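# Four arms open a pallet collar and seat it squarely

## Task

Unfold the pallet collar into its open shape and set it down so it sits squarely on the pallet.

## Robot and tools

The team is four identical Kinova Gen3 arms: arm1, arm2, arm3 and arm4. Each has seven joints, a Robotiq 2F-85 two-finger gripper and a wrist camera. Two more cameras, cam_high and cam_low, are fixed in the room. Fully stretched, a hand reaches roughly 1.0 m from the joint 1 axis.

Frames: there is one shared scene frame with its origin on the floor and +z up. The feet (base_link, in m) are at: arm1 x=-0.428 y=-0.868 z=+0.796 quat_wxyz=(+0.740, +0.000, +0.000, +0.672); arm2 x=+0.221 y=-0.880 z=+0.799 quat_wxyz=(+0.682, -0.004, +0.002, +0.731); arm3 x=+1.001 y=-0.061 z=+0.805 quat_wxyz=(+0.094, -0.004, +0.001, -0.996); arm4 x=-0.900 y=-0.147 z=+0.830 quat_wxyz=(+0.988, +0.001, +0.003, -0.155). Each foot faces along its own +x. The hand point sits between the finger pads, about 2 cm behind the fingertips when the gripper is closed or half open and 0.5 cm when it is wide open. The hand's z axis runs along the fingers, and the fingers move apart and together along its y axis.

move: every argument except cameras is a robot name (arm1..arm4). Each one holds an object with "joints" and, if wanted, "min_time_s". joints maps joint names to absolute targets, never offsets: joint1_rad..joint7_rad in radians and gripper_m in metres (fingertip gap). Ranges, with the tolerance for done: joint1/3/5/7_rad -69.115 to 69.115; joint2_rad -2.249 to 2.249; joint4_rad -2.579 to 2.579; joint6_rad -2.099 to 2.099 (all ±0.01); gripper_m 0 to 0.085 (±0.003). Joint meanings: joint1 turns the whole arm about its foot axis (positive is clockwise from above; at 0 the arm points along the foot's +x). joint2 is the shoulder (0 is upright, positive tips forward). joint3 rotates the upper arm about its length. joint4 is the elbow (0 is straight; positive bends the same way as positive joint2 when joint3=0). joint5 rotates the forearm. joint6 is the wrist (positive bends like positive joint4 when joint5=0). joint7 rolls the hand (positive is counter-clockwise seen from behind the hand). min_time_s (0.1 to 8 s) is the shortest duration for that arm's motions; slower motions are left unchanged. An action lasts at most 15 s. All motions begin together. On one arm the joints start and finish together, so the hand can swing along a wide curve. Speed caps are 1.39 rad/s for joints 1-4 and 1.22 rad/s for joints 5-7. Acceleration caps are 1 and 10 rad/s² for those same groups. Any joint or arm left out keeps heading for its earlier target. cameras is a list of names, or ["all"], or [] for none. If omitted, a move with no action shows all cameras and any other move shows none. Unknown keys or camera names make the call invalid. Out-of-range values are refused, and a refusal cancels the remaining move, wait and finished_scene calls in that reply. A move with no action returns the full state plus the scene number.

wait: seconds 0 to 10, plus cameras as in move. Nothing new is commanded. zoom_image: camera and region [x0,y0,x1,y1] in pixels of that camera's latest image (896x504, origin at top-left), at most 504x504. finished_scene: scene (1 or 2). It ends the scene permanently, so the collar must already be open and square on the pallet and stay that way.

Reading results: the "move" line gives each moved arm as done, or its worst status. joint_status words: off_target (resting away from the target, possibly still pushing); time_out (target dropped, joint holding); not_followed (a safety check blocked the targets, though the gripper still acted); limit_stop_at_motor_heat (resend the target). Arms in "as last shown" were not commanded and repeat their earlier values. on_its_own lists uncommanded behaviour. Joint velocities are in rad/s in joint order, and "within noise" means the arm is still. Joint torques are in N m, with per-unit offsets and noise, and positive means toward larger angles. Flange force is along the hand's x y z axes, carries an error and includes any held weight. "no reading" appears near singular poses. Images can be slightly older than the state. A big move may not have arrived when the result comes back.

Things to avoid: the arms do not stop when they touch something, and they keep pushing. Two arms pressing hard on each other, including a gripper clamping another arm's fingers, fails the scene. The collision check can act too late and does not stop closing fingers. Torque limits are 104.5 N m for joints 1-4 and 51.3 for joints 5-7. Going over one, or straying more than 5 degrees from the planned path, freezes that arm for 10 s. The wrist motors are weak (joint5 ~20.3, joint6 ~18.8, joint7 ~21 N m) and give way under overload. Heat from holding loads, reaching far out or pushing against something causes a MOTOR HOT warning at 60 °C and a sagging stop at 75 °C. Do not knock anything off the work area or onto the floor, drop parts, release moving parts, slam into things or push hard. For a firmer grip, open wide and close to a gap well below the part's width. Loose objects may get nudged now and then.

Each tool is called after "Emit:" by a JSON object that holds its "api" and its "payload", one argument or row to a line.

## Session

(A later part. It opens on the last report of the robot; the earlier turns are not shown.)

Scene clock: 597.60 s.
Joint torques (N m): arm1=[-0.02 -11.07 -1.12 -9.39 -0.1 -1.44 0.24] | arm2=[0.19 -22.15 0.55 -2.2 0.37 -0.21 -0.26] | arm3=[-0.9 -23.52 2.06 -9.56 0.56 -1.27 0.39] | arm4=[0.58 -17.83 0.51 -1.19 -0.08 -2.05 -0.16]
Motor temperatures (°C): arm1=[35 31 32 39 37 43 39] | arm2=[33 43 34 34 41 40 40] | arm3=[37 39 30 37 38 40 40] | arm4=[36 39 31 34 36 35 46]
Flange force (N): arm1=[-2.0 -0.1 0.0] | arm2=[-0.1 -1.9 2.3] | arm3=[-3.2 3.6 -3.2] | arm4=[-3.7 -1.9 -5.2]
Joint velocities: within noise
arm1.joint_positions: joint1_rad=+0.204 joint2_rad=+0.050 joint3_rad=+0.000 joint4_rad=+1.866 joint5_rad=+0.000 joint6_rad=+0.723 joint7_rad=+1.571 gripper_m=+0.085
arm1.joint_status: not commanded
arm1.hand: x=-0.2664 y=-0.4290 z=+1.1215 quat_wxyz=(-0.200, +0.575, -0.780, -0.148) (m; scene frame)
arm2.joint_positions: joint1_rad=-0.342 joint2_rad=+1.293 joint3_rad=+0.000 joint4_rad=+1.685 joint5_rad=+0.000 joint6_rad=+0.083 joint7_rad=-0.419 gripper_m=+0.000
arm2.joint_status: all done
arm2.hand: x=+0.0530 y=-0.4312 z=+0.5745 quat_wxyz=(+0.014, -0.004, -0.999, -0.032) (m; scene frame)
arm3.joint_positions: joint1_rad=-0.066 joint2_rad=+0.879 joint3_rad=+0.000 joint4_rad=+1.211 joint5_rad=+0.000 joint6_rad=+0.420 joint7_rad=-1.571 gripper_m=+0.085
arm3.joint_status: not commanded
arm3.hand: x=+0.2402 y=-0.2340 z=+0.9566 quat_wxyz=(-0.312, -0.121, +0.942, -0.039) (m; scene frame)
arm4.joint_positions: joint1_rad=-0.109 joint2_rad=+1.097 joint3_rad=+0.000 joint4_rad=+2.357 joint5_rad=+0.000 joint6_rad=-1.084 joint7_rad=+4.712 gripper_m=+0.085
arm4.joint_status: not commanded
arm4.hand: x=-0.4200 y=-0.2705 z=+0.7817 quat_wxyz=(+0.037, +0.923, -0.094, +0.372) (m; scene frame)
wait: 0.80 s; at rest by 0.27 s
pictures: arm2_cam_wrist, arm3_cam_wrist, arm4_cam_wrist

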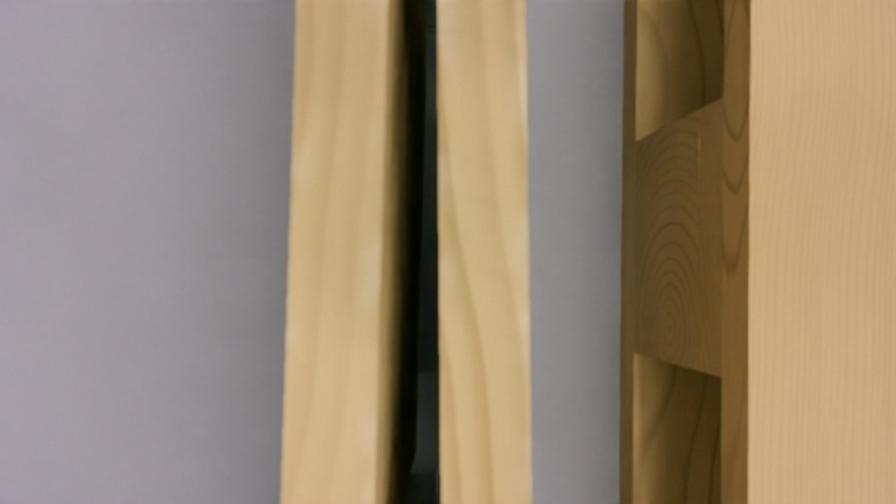

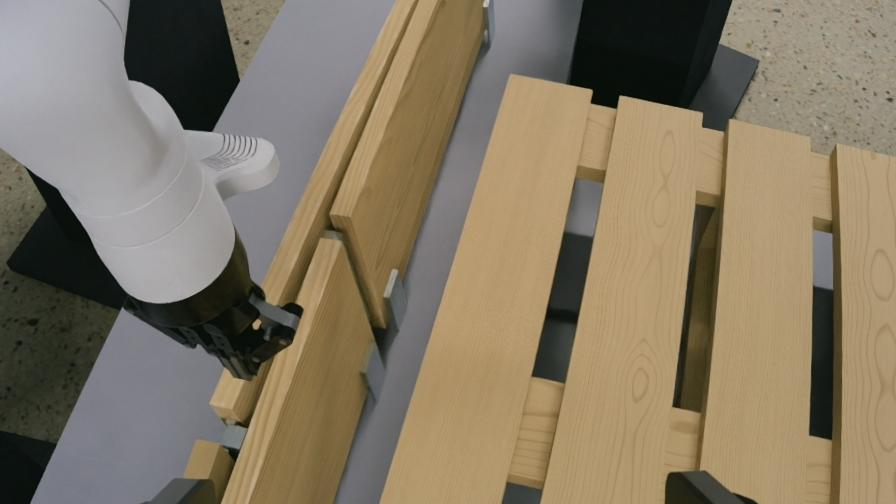

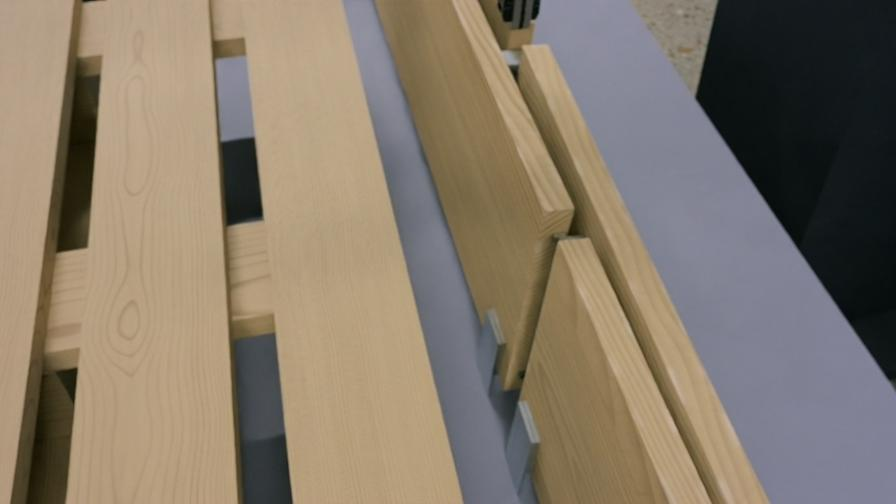

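Emit:
{"api": "move", "payload": {
  "arm2": {"joints":{"joint1_rad":-0.2650,"joint2_rad":1.2955,"joint4_rad":1.6646,"joint6_rad":0.1015,"joint7_rad":-0.3423,"gripper_m":0.045},"min_time_s":2},
  "cameras": []
}}

Emit:
{"api": "wait", "payload": {
  "seconds": 0.8,
  "cameras": ["arm2_cam_wrist","arm3_cam_wrist","arm4_cam_wrist"]
}}

Emit:
{"api": "zoom_image", "payload": {
  "camera": "arm3_cam_wrist",
  "region": [190, 370, 290, 470]
}}

Emit:
{"api": "zoom_image", "payload": {
  "camera": "arm4_cam_wrist",
  "region": [480, 0, 560, 80]
}}

Scene clock: 601.90 s.
Joint torques (N m): arm1=[-0.07 -11.01 -1.12 -9.37 -0.1 -1.5 0.26] | arm2=[0.19 -22.43 0.54 -2.33 0.37 -0.22 -0.25] | arm3=[-0.85 -23.6 1.95 -9.54 0.57 -1.28 0.36] | arm4=[0.62 -17.84 0.45 -1.16 -0.08 -2.06 -0.17]
Motor temperatures (°C): arm1=[35 31 32 39 37 43 39] | arm2=[33 43 34 34 41 40 40] | arm3=[37 39 30 37 38 40 40] | arm4=[36 39 31 34 36 35 46]
Flange force (N): arm1=[-2.0 -0.1 -0.3] | arm2=[0.0 -1.7 2.6] | arm3=[-2.9 3.4 -2.9] | arm4=[-3.7 -1.9 -5.0]
move: arm2 done
Joint velocities: within noise
arm1, arm3, arm4: as last shown
arm2.joint_positions: joint1_rad=-0.265 joint2_rad=+1.295 joint3_rad=+0.000 joint4_rad=+1.665 joint5_rad=+0.000 joint6_rad=+0.102 joint7_rad=-0.342 gripper_m=+0.045
arm2.joint_status: all done
arm2.hand: x=+0.0862 y=-0.4138 z=+0.5746 quat_wxyz=(+0.011, -0.004, -0.999, -0.034) (m; scene frame)
pictures: none
No camera images: "cameras" was empty.

Scene clock: 602.70 s.
Joint torques (N m): arm1=[0.01 -11.09 -1.13 -9.41 -0.11 -1.43 0.29] | arm2=[0.17 -22.39 0.56 -2.37 0.35 -0.21 -0.26] | arm3=[-0.89 -23.54 1.98 -9.63 0.57 -1.26 0.37] | arm4=[0.58 -17.82 0.5 -1.18 -0.09 -2.05 -0.17]
Motor temperatures (°C): arm1=[35 31 32 39 37 43 39] | arm2=[33 43 34 34 41 40 40] | arm3=[37 39 30 37 38 40 40] | arm4=[36 39 31 34 36 35 46]
Flange force (N): arm1=[-1.9 0.2 0.1] | arm2=[-0.1 -1.8 2.5] | arm3=[-3.5 3.5 -3.2] | arm4=[-3.7 -1.9 -5.1]
Joint velocities: within noise
arm1.joint_positions: joint1_rad=+0.204 joint2_rad=+0.050 joint3_rad=+0.000 joint4_rad=+1.866 joint5_rad=+0.000 joint6_rad=+0.723 joint7_rad=+1.571 gripper_m=+0.085
arm1.joint_status: not commanded
arm1.hand: x=-0.2664 y=-0.4290 z=+1.1215 quat_wxyz=(-0.200, +0.575, -0.780, -0.148) (m; scene frame)
arm2.joint_positions: joint1_rad=-0.265 joint2_rad=+1.295 joint3_rad=+0.000 joint4_rad=+1.665 joint5_rad=+0.000 joint6_rad=+0.102 joint7_rad=-0.342 gripper_m=+0.045
arm2.joint_status: all done
arm2.hand: x=+0.0862 y=-0.4138 z=+0.5746 quat_wxyz=(+0.011, -0.004, -0.999, -0.034) (m; scene frame)
arm3.joint_positions: joint1_rad=-0.066 joint2_rad=+0.879 joint3_rad=+0.000 joint4_rad=+1.211 joint5_rad=+0.000 joint6_rad=+0.420 joint7_rad=-1.571 gripper_m=+0.085
arm3.joint_status: not commanded
arm3.hand: x=+0.2402 y=-0.2340 z=+0.9566 quat_wxyz=(-0.312, -0.121, +0.942, -0.039) (m; scene frame)
arm4.joint_positions: joint1_rad=-0.109 joint2_rad=+1.097 joint3_rad=+0.000 joint4_rad=+2.357 joint5_rad=+0.000 joint6_rad=-1.084 joint7_rad=+4.712 gripper_m=+0.085
arm4.joint_status: not commanded
arm4.hand: x=-0.4200 y=-0.2705 z=+0.7817 quat_wxyz=(+0.037, +0.923, -0.094, +0.372) (m; scene frame)
wait: 0.80 s; at rest by 0.27 s
pictures: arm2_cam_wrist, arm3_cam_wrist, arm4_cam_wrist

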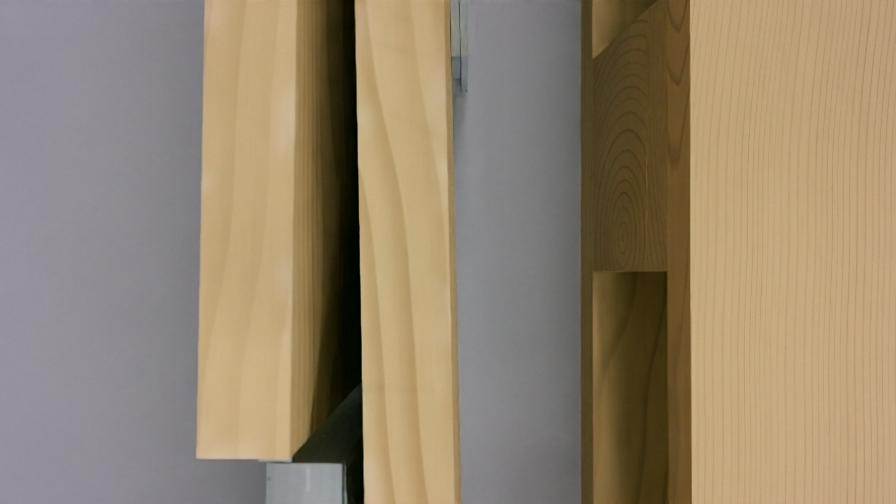

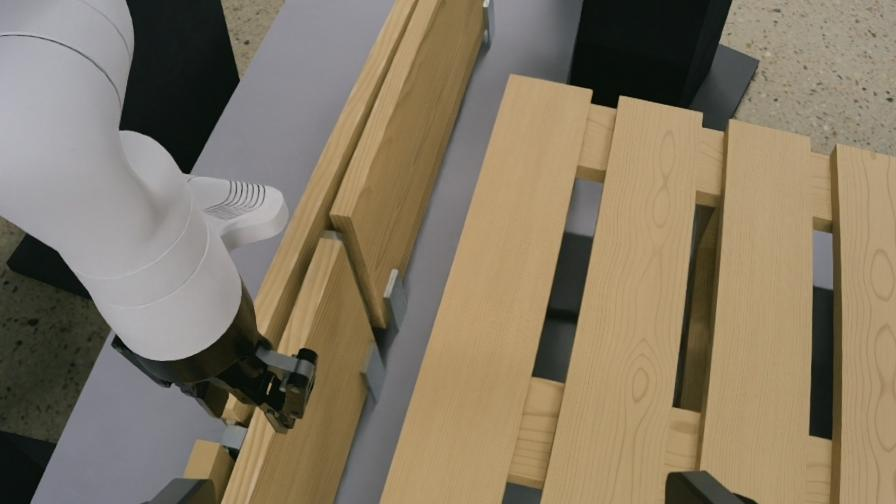

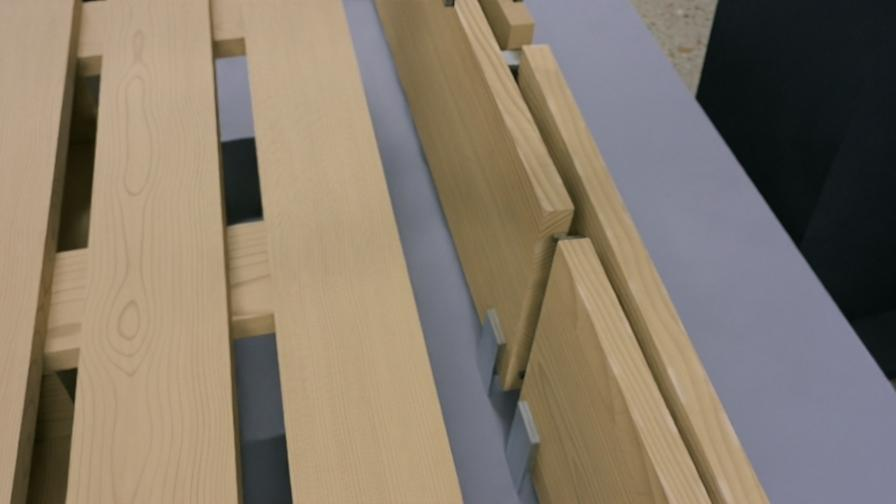

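Scaled by 5.040 from the camera's 896x504 image, which has a finer 1280x720 frame.

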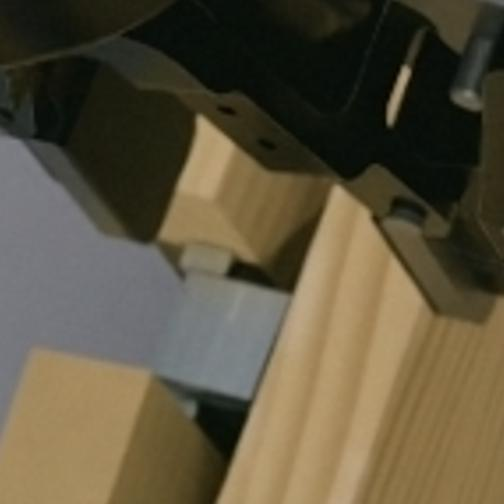

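Scaled by 6.300 from the camera's 896x504 image, which has a finer 1280x720 frame.

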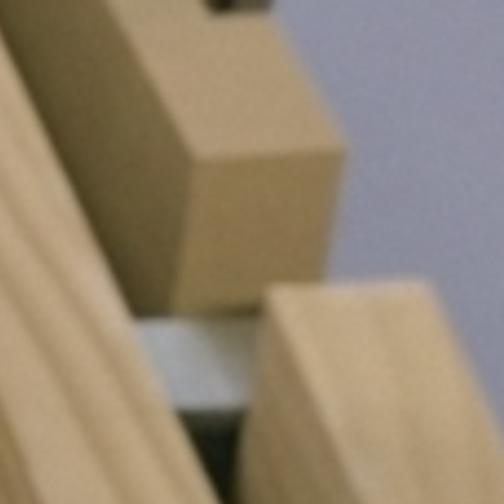

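Emit:
{"api": "move", "payload": {
  "arm2": {"joints":{"joint2_rad":1.3568,"joint4_rad":1.6238,"joint6_rad":0.0810},"min_time_s":2},
  "cameras": []
}}

Emit:
{"api": "wait", "payload": {
  "seconds": 0.8,
  "cameras": ["arm2_cam_wrist","arm3_cam_wrist","arm4_cam_wrist"]
}}

Emit:
{"api": "zoom_image", "payload": {
  "camera": "arm3_cam_wrist",
  "region": [190, 370, 290, 470]
}}

Emit:
{"api": "zoom_image", "payload": {
  "camera": "arm4_cam_wrist",
  "region": [460, 0, 560, 100]
}}

Scene clock: 609.30 s.
Joint torques (N m): arm1=[-0.01 -11.03 -1.25 -9.41 -0.14 -1.45 0.24] | arm2=[0.16 -22.39 0.56 -2.11 0.37 -0.13 -0.28] | arm3=[-0.87 -23.59 1.92 -9.56 0.58 -1.29 0.38] | arm4=[0.58 -17.87 0.5 -1.17 -0.08 -2.06 -0.18]
Motor temperatures (°C): arm1=[35 31 32 39 37 43 39] | arm2=[33 43 34 34 41 40 40] | arm3=[37 39 30 37 38 40 40] | arm4=[36 39 31 34 36 35 46]
Flange force (N): arm1=[-1.8 -0.1 -0.1] | arm2=[-0.1 -1.9 2.3] | arm3=[-3.0 3.4 -3.0] | arm4=[-3.8 -1.9 -5.0]
move: arm2 done
Joint velocities: within noise
arm1, arm3, arm4: as last shown
arm2.joint_positions: joint1_rad=-0.265 joint2_rad=+1.357 joint3_rad=+0.000 joint4_rad=+1.624 joint5_rad=+0.000 joint6_rad=+0.081 joint7_rad=-0.342 gripper_m=+0.045
arm2.joint_status: all done
arm2.hand: x=+0.0863 y=-0.4141 z=+0.5485 quat_wxyz=(+0.011, -0.004, -0.999, -0.034) (m; scene frame)
pictures: none
No camera images: "cameras" was empty.

Scene clock: 610.10 s.
Joint torques (N m): arm1=[-0.04 -10.96 -1.1 -9.4 -0.15 -1.43 0.22] | arm2=[0.25 -22.43 0.56 -2.07 0.34 -0.15 -0.26] | arm3=[-0.89 -23.57 1.94 -9.51 0.6 -1.29 0.37] | arm4=[0.61 -17.88 0.47 -1.18 -0.08 -2.05 -0.17]
Motor temperatures (°C): arm1=[35 31 32 39 37 43 39] | arm2=[33 43 34 34 41 40 40] | arm3=[37 39 30 37 38 40 40] | arm4=[36 39 31 34 36 35 46]
Flange force (N): arm1=[-1.7 -0.1 -0.2] | arm2=[0.1 -1.8 2.4] | arm3=[-2.8 3.5 -2.9] | arm4=[-3.9 -1.9 -5.1]
Joint velocities: within noise
arm1.joint_positions: joint1_rad=+0.204 joint2_rad=+0.050 joint3_rad=+0.000 joint4_rad=+1.866 joint5_rad=+0.000 joint6_rad=+0.723 joint7_rad=+1.571 gripper_m=+0.085
arm1.joint_status: not commanded
arm1.hand: x=-0.2664 y=-0.4290 z=+1.1215 quat_wxyz=(-0.200, +0.575, -0.780, -0.148) (m; scene frame)
arm2.joint_positions: joint1_rad=-0.265 joint2_rad=+1.357 joint3_rad=+0.000 joint4_rad=+1.624 joint5_rad=+0.000 joint6_rad=+0.081 joint7_rad=-0.342 gripper_m=+0.045
arm2.joint_status: all done
arm2.hand: x=+0.0863 y=-0.4141 z=+0.5485 quat_wxyz=(+0.011, -0.004, -0.999, -0.034) (m; scene frame)
arm3.joint_positions: joint1_rad=-0.066 joint2_rad=+0.879 joint3_rad=+0.000 joint4_rad=+1.211 joint5_rad=+0.000 joint6_rad=+0.420 joint7_rad=-1.571 gripper_m=+0.085
arm3.joint_status: not commanded
arm3.hand: x=+0.2402 y=-0.2340 z=+0.9566 quat_wxyz=(-0.312, -0.121, +0.942, -0.039) (m; scene frame)
arm4.joint_positions: joint1_rad=-0.109 joint2_rad=+1.097 joint3_rad=+0.000 joint4_rad=+2.357 joint5_rad=+0.000 joint6_rad=-1.084 joint7_rad=+4.712 gripper_m=+0.085
arm4.joint_status: not commanded
arm4.hand: x=-0.4200 y=-0.2705 z=+0.7817 quat_wxyz=(+0.037, +0.923, -0.094, +0.372) (m; scene frame)
wait: 0.80 s; at rest by 0.27 s
pictures: arm2_cam_wrist, arm3_cam_wrist, arm4_cam_wrist

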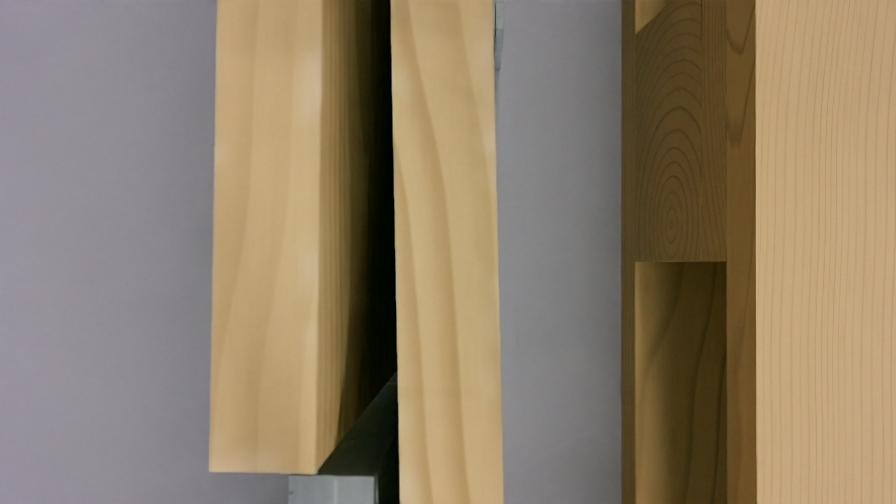

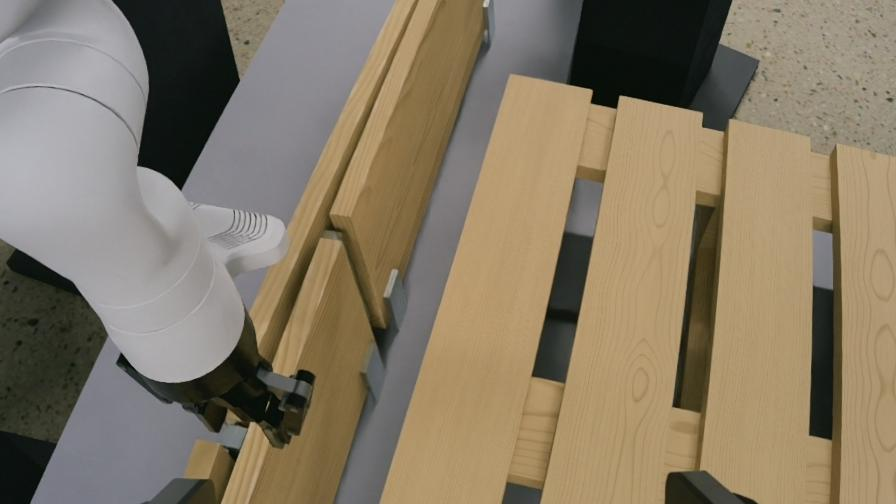

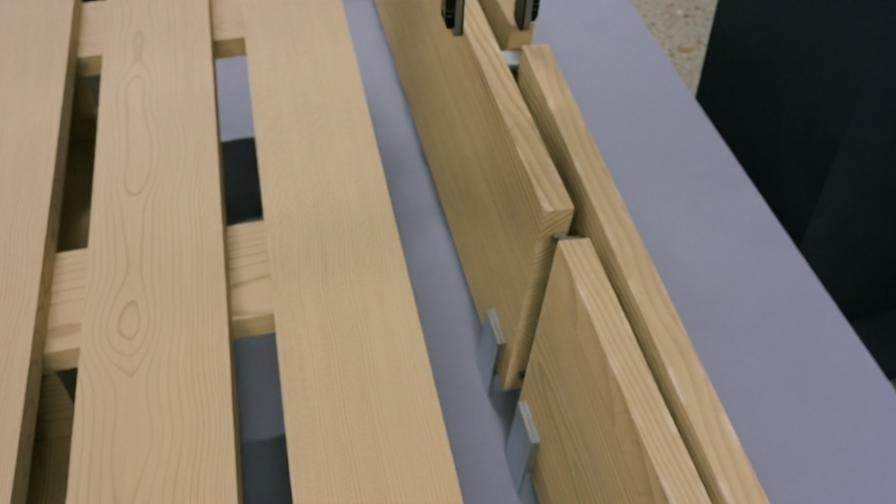

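Scaled by 5.040 from the camera's 896x504 image, which has a finer 1280x720 frame.

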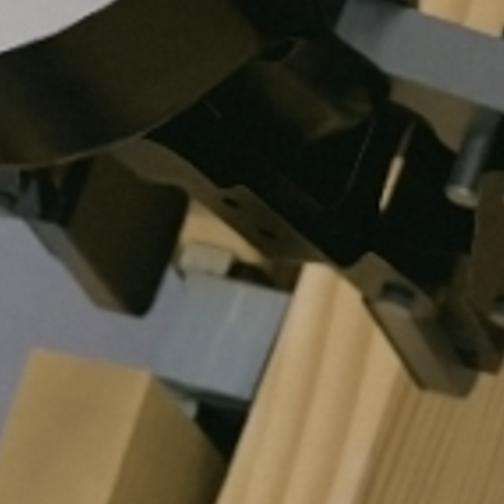

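Scaled by 5.040 from the camera's 896x504 image, which has a finer 1280x720 frame.

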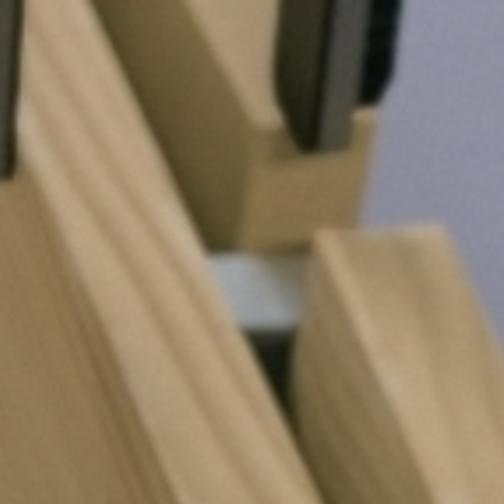

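Emit:
{"api": "move", "payload": {
  "arm2": {"joints":{"joint2_rad":1.3851,"joint4_rad":1.6033,"joint6_rad":0.0732},"min_time_s":1.5},
  "cameras": []
}}

Emit:
{"api": "wait", "payload": {
  "seconds": 0.8,
  "cameras": ["arm2_cam_wrist","arm3_cam_wrist","arm4_cam_wrist"]
}}

Emit:
{"api": "zoom_image", "payload": {
  "camera": "arm3_cam_wrist",
  "region": [190, 370, 290, 470]
}}

Emit:
{"api": "zoom_image", "payload": {
  "camera": "arm4_cam_wrist",
  "region": [460, 0, 560, 100]
}}

Scene clock: 615.43 s.
Joint torques (N m): arm1=[-0.03 -11.04 -1.04 -9.48 -0.11 -1.51 0.31] | arm2=[0.18 -22.47 0.51 -2 0.33 -0.14 -0.27] | arm3=[-0.82 -23.53 2 -9.54 0.57 -1.26 0.36] | arm4=[0.6 -17.85 0.46 -1.15 -0.1 -2.07 -0.18]
Motor temperatures (°C): arm1=[35 31 32 39 37 43 39] | arm2=[33 43 34 34 41 40 40] | arm3=[37 39 30 37 38 40 40] | arm4=[36 39 31 34 36 35 46]
Flange force (N): arm1=[-1.7 0.3 -0.2] | arm2=[0.0 -1.8 2.4] | arm3=[-3.0 3.4 -3.1] | arm4=[-3.7 -1.8 -5.0]
move: arm2 done
Joint velocities: within noise
arm1, arm3, arm4: as last shown
arm2.joint_positions: joint1_rad=-0.265 joint2_rad=+1.385 joint3_rad=+0.000 joint4_rad=+1.603 joint5_rad=+0.000 joint6_rad=+0.073 joint7_rad=-0.342 gripper_m=+0.045
arm2.joint_status: all done
arm2.hand: x=+0.0864 y=-0.4143 z=+0.5364 quat_wxyz=(+0.011, -0.004, -0.999, -0.034) (m; scene frame)
pictures: none
No camera images: "cameras" was empty.

Scene clock: 616.23 s.
Joint torques (N m): arm1=[-0.01 -11.02 -1.01 -9.44 -0.12 -1.49 0.28] | arm2=[0.17 -22.48 0.58 -2.01 0.36 -0.13 -0.27] | arm3=[-0.87 -23.58 2.08 -9.59 0.59 -1.29 0.41] | arm4=[0.59 -17.83 0.51 -1.15 -0.06 -2.08 -0.17]
Motor temperatures (°C): arm1=[35 31 32 39 37 43 39] | arm2=[33 43 34 34 41 40 40] | arm3=[37 39 30 37 38 40 40] | arm4=[36 39 31 34 36 35 46]
Flange force (N): arm1=[-1.8 0.3 -0.2] | arm2=[-0.1 -1.8 2.4] | arm3=[-3.2 3.6 -3.1] | arm4=[-3.6 -2.0 -5.0]
Joint velocities: within noise
arm1.joint_positions: joint1_rad=+0.204 joint2_rad=+0.050 joint3_rad=+0.000 joint4_rad=+1.866 joint5_rad=+0.000 joint6_rad=+0.723 joint7_rad=+1.571 gripper_m=+0.085
arm1.joint_status: not commanded
arm1.hand: x=-0.2664 y=-0.4290 z=+1.1215 quat_wxyz=(-0.200, +0.575, -0.780, -0.148) (m; scene frame)
arm2.joint_positions: joint1_rad=-0.265 joint2_rad=+1.385 joint3_rad=+0.000 joint4_rad=+1.603 joint5_rad=+0.000 joint6_rad=+0.073 joint7_rad=-0.342 gripper_m=+0.045
arm2.joint_status: all done
arm2.hand: x=+0.0864 y=-0.4143 z=+0.5364 quat_wxyz=(+0.011, -0.004, -0.999, -0.034) (m; scene frame)
arm3.joint_positions: joint1_rad=-0.066 joint2_rad=+0.879 joint3_rad=+0.000 joint4_rad=+1.211 joint5_rad=+0.000 joint6_rad=+0.420 joint7_rad=-1.571 gripper_m=+0.085
arm3.joint_status: not commanded
arm3.hand: x=+0.2402 y=-0.2340 z=+0.9566 quat_wxyz=(-0.312, -0.121, +0.942, -0.039) (m; scene frame)
arm4.joint_positions: joint1_rad=-0.109 joint2_rad=+1.097 joint3_rad=+0.000 joint4_rad=+2.357 joint5_rad=+0.000 joint6_rad=-1.084 joint7_rad=+4.712 gripper_m=+0.085
arm4.joint_status: not commanded
arm4.hand: x=-0.4200 y=-0.2705 z=+0.7817 quat_wxyz=(+0.037, +0.923, -0.094, +0.372) (m; scene frame)
wait: 0.80 s; at rest by 0.27 s
pictures: arm2_cam_wrist, arm3_cam_wrist, arm4_cam_wrist

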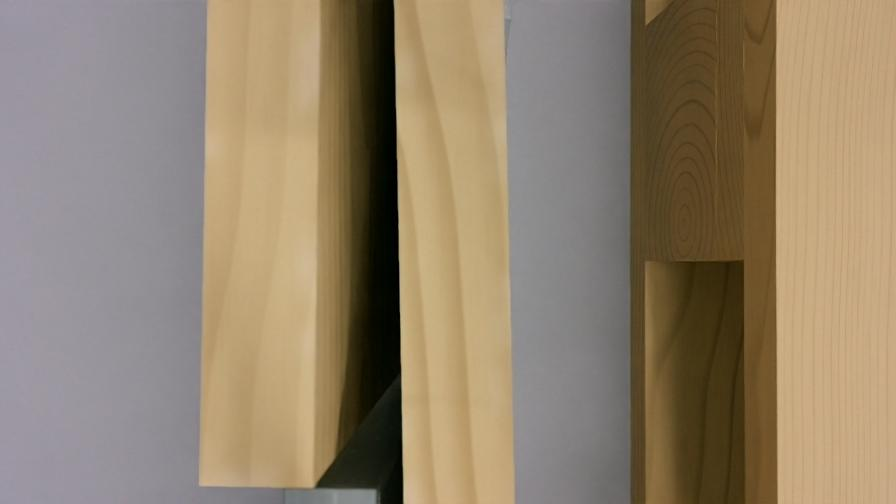

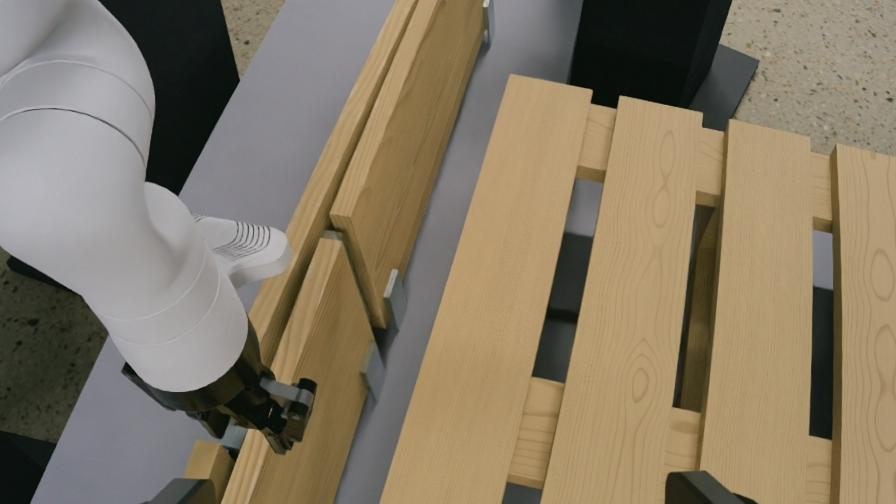

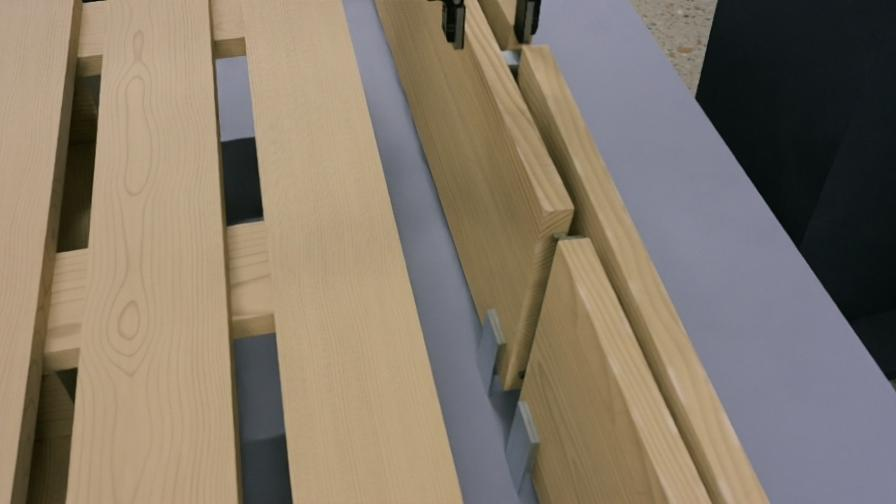

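Scaled by 5.040 from the camera's 896x504 image, which has a finer 1280x720 frame.

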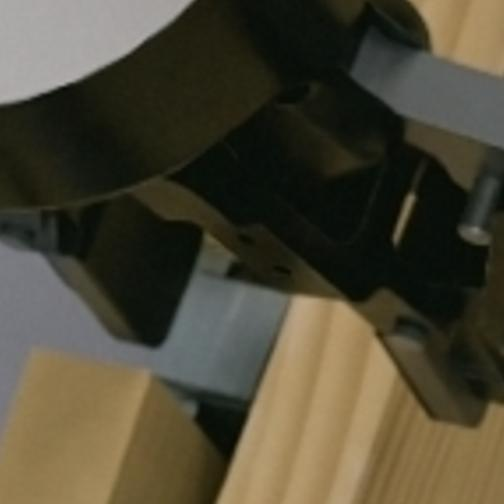

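Scaled by 5.040 from the camera's 896x504 image, which has a finer 1280x720 frame.

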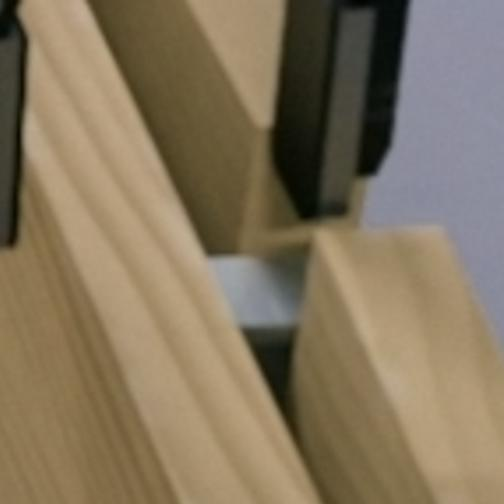

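Emit:
{"api": "move", "payload": {
  "arm2": {"joints":{"joint2_rad":1.4063,"joint4_rad":1.5872,"joint6_rad":0.0681},"min_time_s":1.5},
  "cameras": []
}}

Emit:
{"api": "wait", "payload": {
  "seconds": 0.8,
  "cameras": ["arm2_cam_wrist","arm3_cam_wrist","arm4_cam_wrist"]
}}

Emit:
{"api": "zoom_image", "payload": {
  "camera": "arm3_cam_wrist",
  "region": [190, 370, 290, 470]
}}

Emit:
{"api": "zoom_image", "payload": {
  "camera": "arm4_cam_wrist",
  "region": [460, 0, 560, 100]
}}

Scene clock: 620.77 s.
Joint torques (N m): arm1=[-0.07 -11.02 -1.07 -9.42 -0.12 -1.43 0.26] | arm2=[0.16 -22.51 0.59 -1.98 0.36 -0.14 -0.27] | arm3=[-0.89 -23.61 1.95 -9.62 0.58 -1.31 0.38] | arm4=[0.56 -17.84 0.49 -1.13 -0.09 -2.06 -0.16]
Motor temperatures (°C): arm1=[35 31 32 39 37 43 39] | arm2=[33 43 34 34 41 40 40] | arm3=[37 39 30 37 38 40 40] | arm4=[36 39 31 34 36 35 46]
Flange force (N): arm1=[-1.7 0.0 -0.1] | arm2=[-0.1 -1.9 2.3] | arm3=[-3.2 3.5 -3.1] | arm4=[-3.6 -1.8 -5.0]
move: arm2 done
Joint velocities: within noise
arm1, arm3, arm4: as last shown
arm2.joint_positions: joint1_rad=-0.265 joint2_rad=+1.406 joint3_rad=+0.000 joint4_rad=+1.587 joint5_rad=+0.000 joint6_rad=+0.068 joint7_rad=-0.342 gripper_m=+0.045
arm2.joint_status: all done
arm2.hand: x=+0.0865 y=-0.4144 z=+0.5274 quat_wxyz=(+0.011, -0.004, -0.999, -0.034) (m; scene frame)
pictures: none
No camera images: "cameras" was empty.

Scene clock: 621.57 s.
Joint torques (N m): arm1=[-0.07 -11.03 -1.09 -9.37 -0.11 -1.52 0.27] | arm2=[0.21 -22.52 0.6 -2 0.36 -0.15 -0.26] | arm3=[-0.88 -23.66 2.03 -9.6 0.57 -1.28 0.41] | arm4=[0.58 -17.83 0.49 -1.17 -0.07 -2.05 -0.16]
Motor temperatures (°C): arm1=[35 31 32 39 37 43 39] | arm2=[33 43 34 34 41 40 40] | arm3=[37 39 30 37 38 40 40] | arm4=[36 39 31 34 36 35 46]
Flange force (N): arm1=[-2.1 0.0 -0.3] | arm2=[0.0 -1.9 2.3] | arm3=[-3.1 3.5 -2.9] | arm4=[-3.7 -1.9 -5.1]
Joint velocities: within noise
arm1.joint_positions: joint1_rad=+0.204 joint2_rad=+0.050 joint3_rad=+0.000 joint4_rad=+1.866 joint5_rad=+0.000 joint6_rad=+0.723 joint7_rad=+1.571 gripper_m=+0.085
arm1.joint_status: not commanded
arm1.hand: x=-0.2664 y=-0.4290 z=+1.1215 quat_wxyz=(-0.200, +0.575, -0.780, -0.148) (m; scene frame)
arm2.joint_positions: joint1_rad=-0.265 joint2_rad=+1.406 joint3_rad=+0.000 joint4_rad=+1.587 joint5_rad=+0.000 joint6_rad=+0.068 joint7_rad=-0.342 gripper_m=+0.045
arm2.joint_status: all done
arm2.hand: x=+0.0865 y=-0.4144 z=+0.5274 quat_wxyz=(+0.011, -0.004, -0.999, -0.034) (m; scene frame)
arm3.joint_positions: joint1_rad=-0.066 joint2_rad=+0.879 joint3_rad=+0.000 joint4_rad=+1.211 joint5_rad=+0.000 joint6_rad=+0.420 joint7_rad=-1.571 gripper_m=+0.085
arm3.joint_status: not commanded
arm3.hand: x=+0.2402 y=-0.2340 z=+0.9566 quat_wxyz=(-0.312, -0.121, +0.942, -0.039) (m; scene frame)
arm4.joint_positions: joint1_rad=-0.109 joint2_rad=+1.097 joint3_rad=+0.000 joint4_rad=+2.357 joint5_rad=+0.000 joint6_rad=-1.084 joint7_rad=+4.712 gripper_m=+0.085
arm4.joint_status: not commanded
arm4.hand: x=-0.4200 y=-0.2705 z=+0.7817 quat_wxyz=(+0.037, +0.923, -0.094, +0.372) (m; scene frame)
wait: 0.80 s; at rest by 0.27 s
pictures: arm2_cam_wrist, arm3_cam_wrist, arm4_cam_wrist

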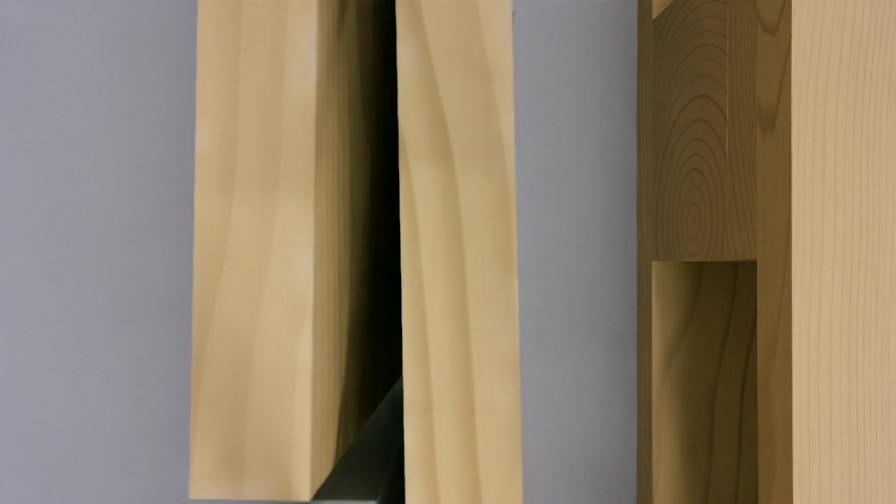

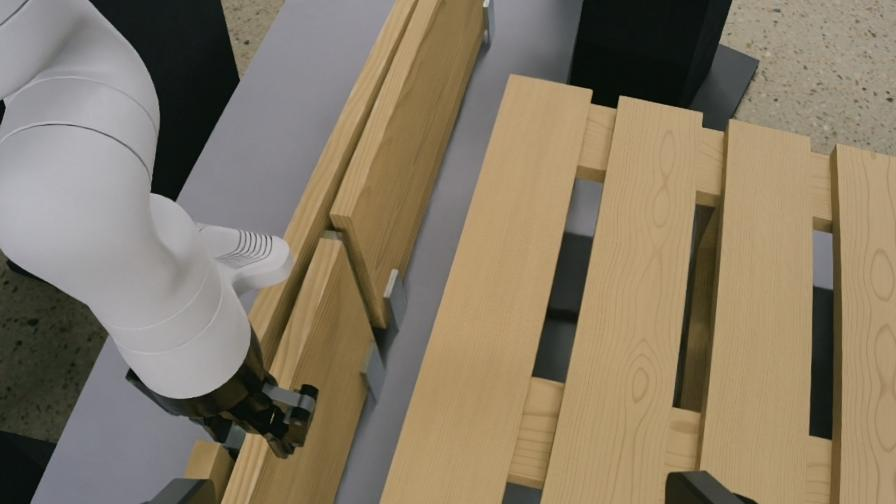

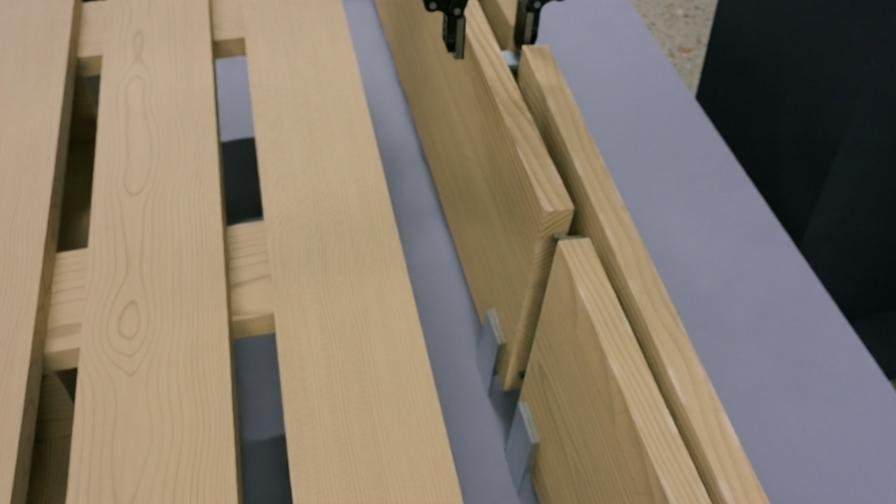

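Scaled by 5.040 from the camera's 896x504 image, which has a finer 1280x720 frame.

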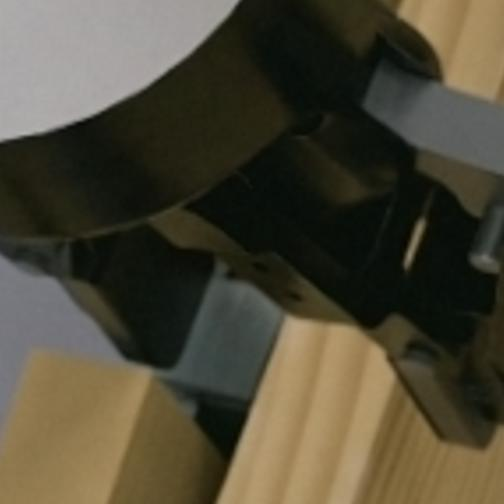

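Scaled by 5.040 from the camera's 896x504 image, which has a finer 1280x720 frame.

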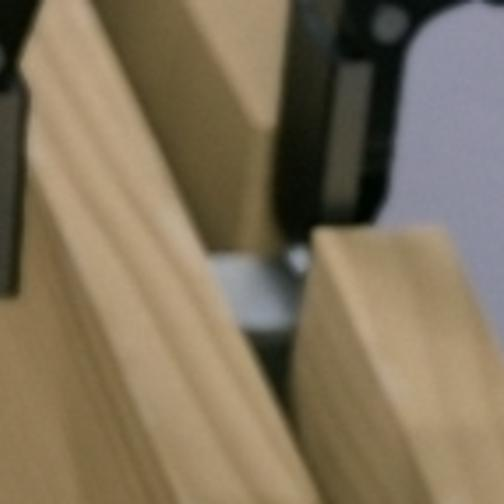

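Emit:
{"api": "move", "payload": {
  "arm2": {"joints":{"gripper_m":0.028}},
  "cameras": []
}}

Emit:
{"api": "wait", "payload": {
  "seconds": 0.8,
  "cameras": ["arm2_cam_wrist","arm3_cam_wrist","arm4_cam_wrist"]
}}

Emit:
{"api": "zoom_image", "payload": {
  "camera": "arm3_cam_wrist",
  "region": [190, 370, 290, 470]
}}

Emit:
{"api": "zoom_image", "payload": {
  "camera": "arm4_cam_wrist",
  "region": [460, 0, 560, 100]
}}

Scene clock: 623.90 s.
Joint torques (N m): arm1=[-0.01 -11.07 -1.16 -9.35 -0.07 -1.45 0.27] | arm2=[0.17 -22.37 0.49 -1.82 0.37 -0.05 -0.28] | arm3=[-0.86 -23.54 1.95 -9.57 0.62 -1.25 0.41] | arm4=[0.6 -17.82 0.52 -1.21 -0.08 -2.06 -0.17]
Motor temperatures (°C): arm1=[35 31 32 39 37 43 39] | arm2=[33 43 34 34 41 40 40] | arm3=[37 39 30 37 38 40 40] | arm4=[36 39 31 34 36 35 46]
Flange force (N): arm1=[-2.1 -0.1 -0.1] | arm2=[0.0 -1.7 2.4] | arm3=[-3.2 3.4 -3.1] | arm4=[-3.7 -1.9 -5.2]
move: arm2 done
Joint velocities: within noise
arm1, arm3, arm4: as last shown
arm2.joint_positions: joint1_rad=-0.265 joint2_rad=+1.406 joint3_rad=+0.000 joint4_rad=+1.587 joint5_rad=+0.000 joint6_rad=+0.068 joint7_rad=-0.342 gripper_m=+0.028
arm2.joint_status: all done
arm2.hand: x=+0.0865 y=-0.4143 z=+0.5274 quat_wxyz=(+0.011, -0.004, -0.999, -0.034) (m; scene frame)
pictures: none
No camera images: "cameras" was empty.

Scene clock: 624.70 s.
Joint torques (N m): arm1=[-0.07 -11 -1.14 -9.43 -0.16 -1.5 0.31] | arm2=[0.2 -22.37 0.54 -1.88 0.37 -0.09 -0.25] | arm3=[-0.9 -23.45 1.93 -9.51 0.58 -1.28 0.37] | arm4=[0.59 -17.84 0.49 -1.15 -0.08 -2.04 -0.18]
Motor temperatures (°C): arm1=[35 31 32 39 37 43 39] | arm2=[33 43 34 34 41 40 40] | arm3=[37 39 30 37 38 40 40] | arm4=[36 39 31 34 36 35 46]
Flange force (N): arm1=[-1.8 0.2 -0.3] | arm2=[0.1 -1.7 2.2] | arm3=[-2.9 3.5 -3.2] | arm4=[-3.8 -1.9 -5.1]
Joint velocities: within noise
arm1.joint_positions: joint1_rad=+0.204 joint2_rad=+0.050 joint3_rad=+0.000 joint4_rad=+1.866 joint5_rad=+0.000 joint6_rad=+0.723 joint7_rad=+1.571 gripper_m=+0.085
arm1.joint_status: not commanded
arm1.hand: x=-0.2664 y=-0.4290 z=+1.1215 quat_wxyz=(-0.200, +0.575, -0.780, -0.148) (m; scene frame)
arm2.joint_positions: joint1_rad=-0.265 joint2_rad=+1.406 joint3_rad=+0.000 joint4_rad=+1.587 joint5_rad=+0.000 joint6_rad=+0.068 joint7_rad=-0.342 gripper_m=+0.028
arm2.joint_status: all done
arm2.hand: x=+0.0865 y=-0.4144 z=+0.5274 quat_wxyz=(+0.011, -0.004, -0.999, -0.034) (m; scene frame)
arm3.joint_positions: joint1_rad=-0.066 joint2_rad=+0.879 joint3_rad=+0.000 joint4_rad=+1.211 joint5_rad=+0.000 joint6_rad=+0.420 joint7_rad=-1.571 gripper_m=+0.085
arm3.joint_status: not commanded
arm3.hand: x=+0.2402 y=-0.2340 z=+0.9566 quat_wxyz=(-0.312, -0.121, +0.942, -0.039) (m; scene frame)
arm4.joint_positions: joint1_rad=-0.109 joint2_rad=+1.097 joint3_rad=+0.000 joint4_rad=+2.357 joint5_rad=+0.000 joint6_rad=-1.084 joint7_rad=+4.712 gripper_m=+0.085
arm4.joint_status: not commanded
arm4.hand: x=-0.4200 y=-0.2705 z=+0.7817 quat_wxyz=(+0.037, +0.923, -0.094, +0.372) (m; scene frame)
wait: 0.80 s; at rest by 0.27 s
pictures: arm2_cam_wrist, arm3_cam_wrist, arm4_cam_wrist

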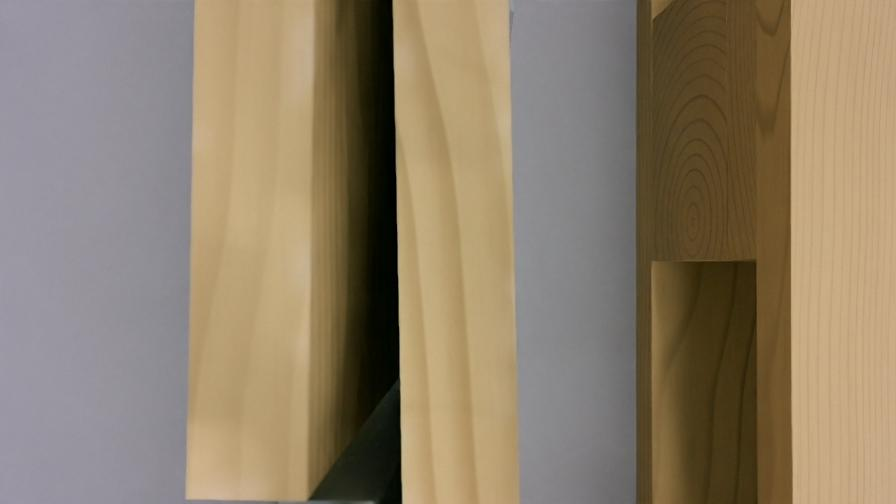

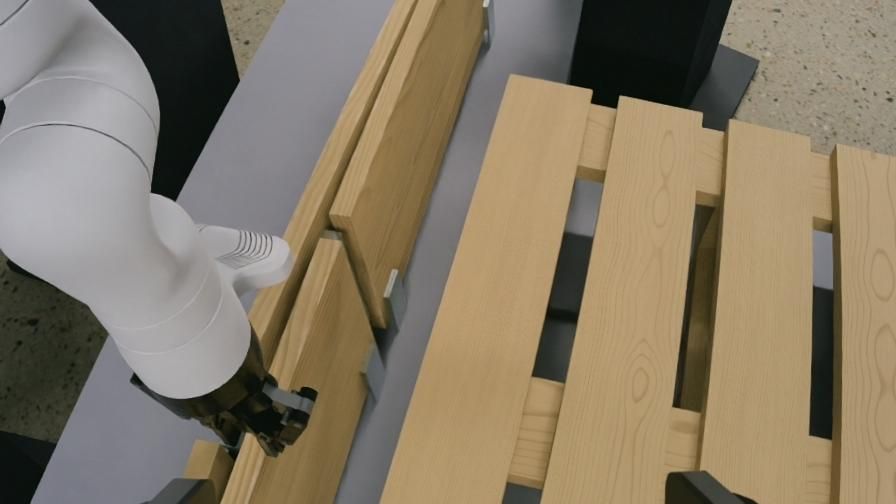

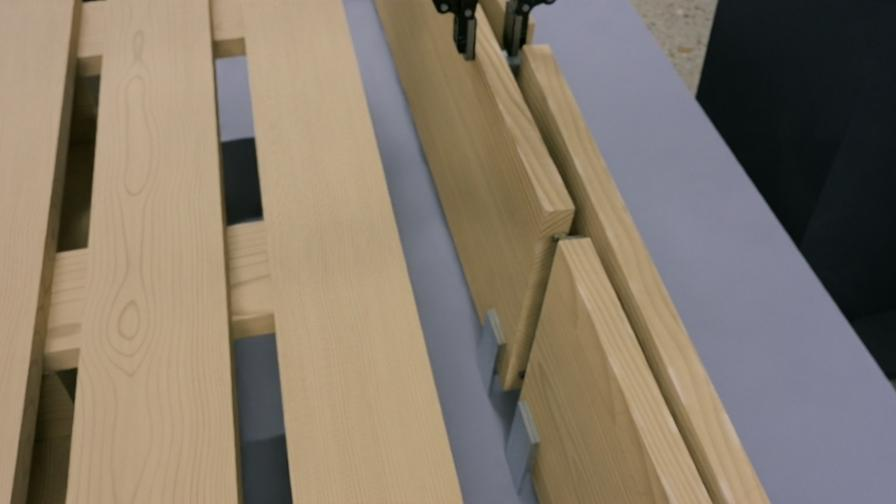

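Scaled by 5.040 from the camera's 896x504 image, which has a finer 1280x720 frame.

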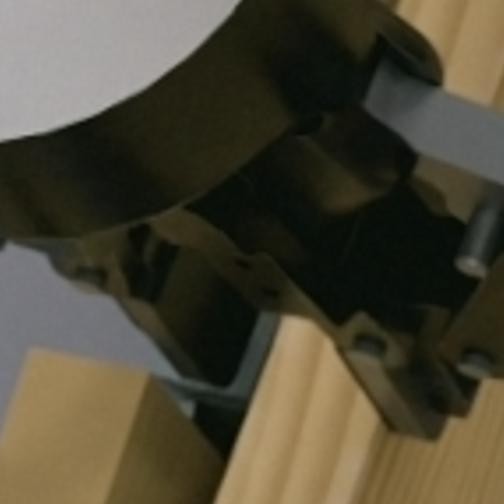

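Scaled by 5.040 from the camera's 896x504 image, which has a finer 1280x720 frame.

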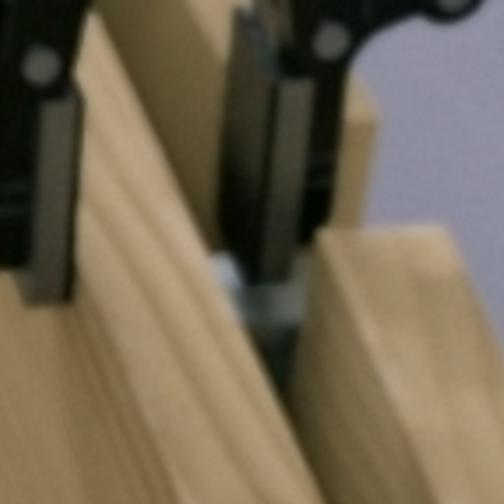

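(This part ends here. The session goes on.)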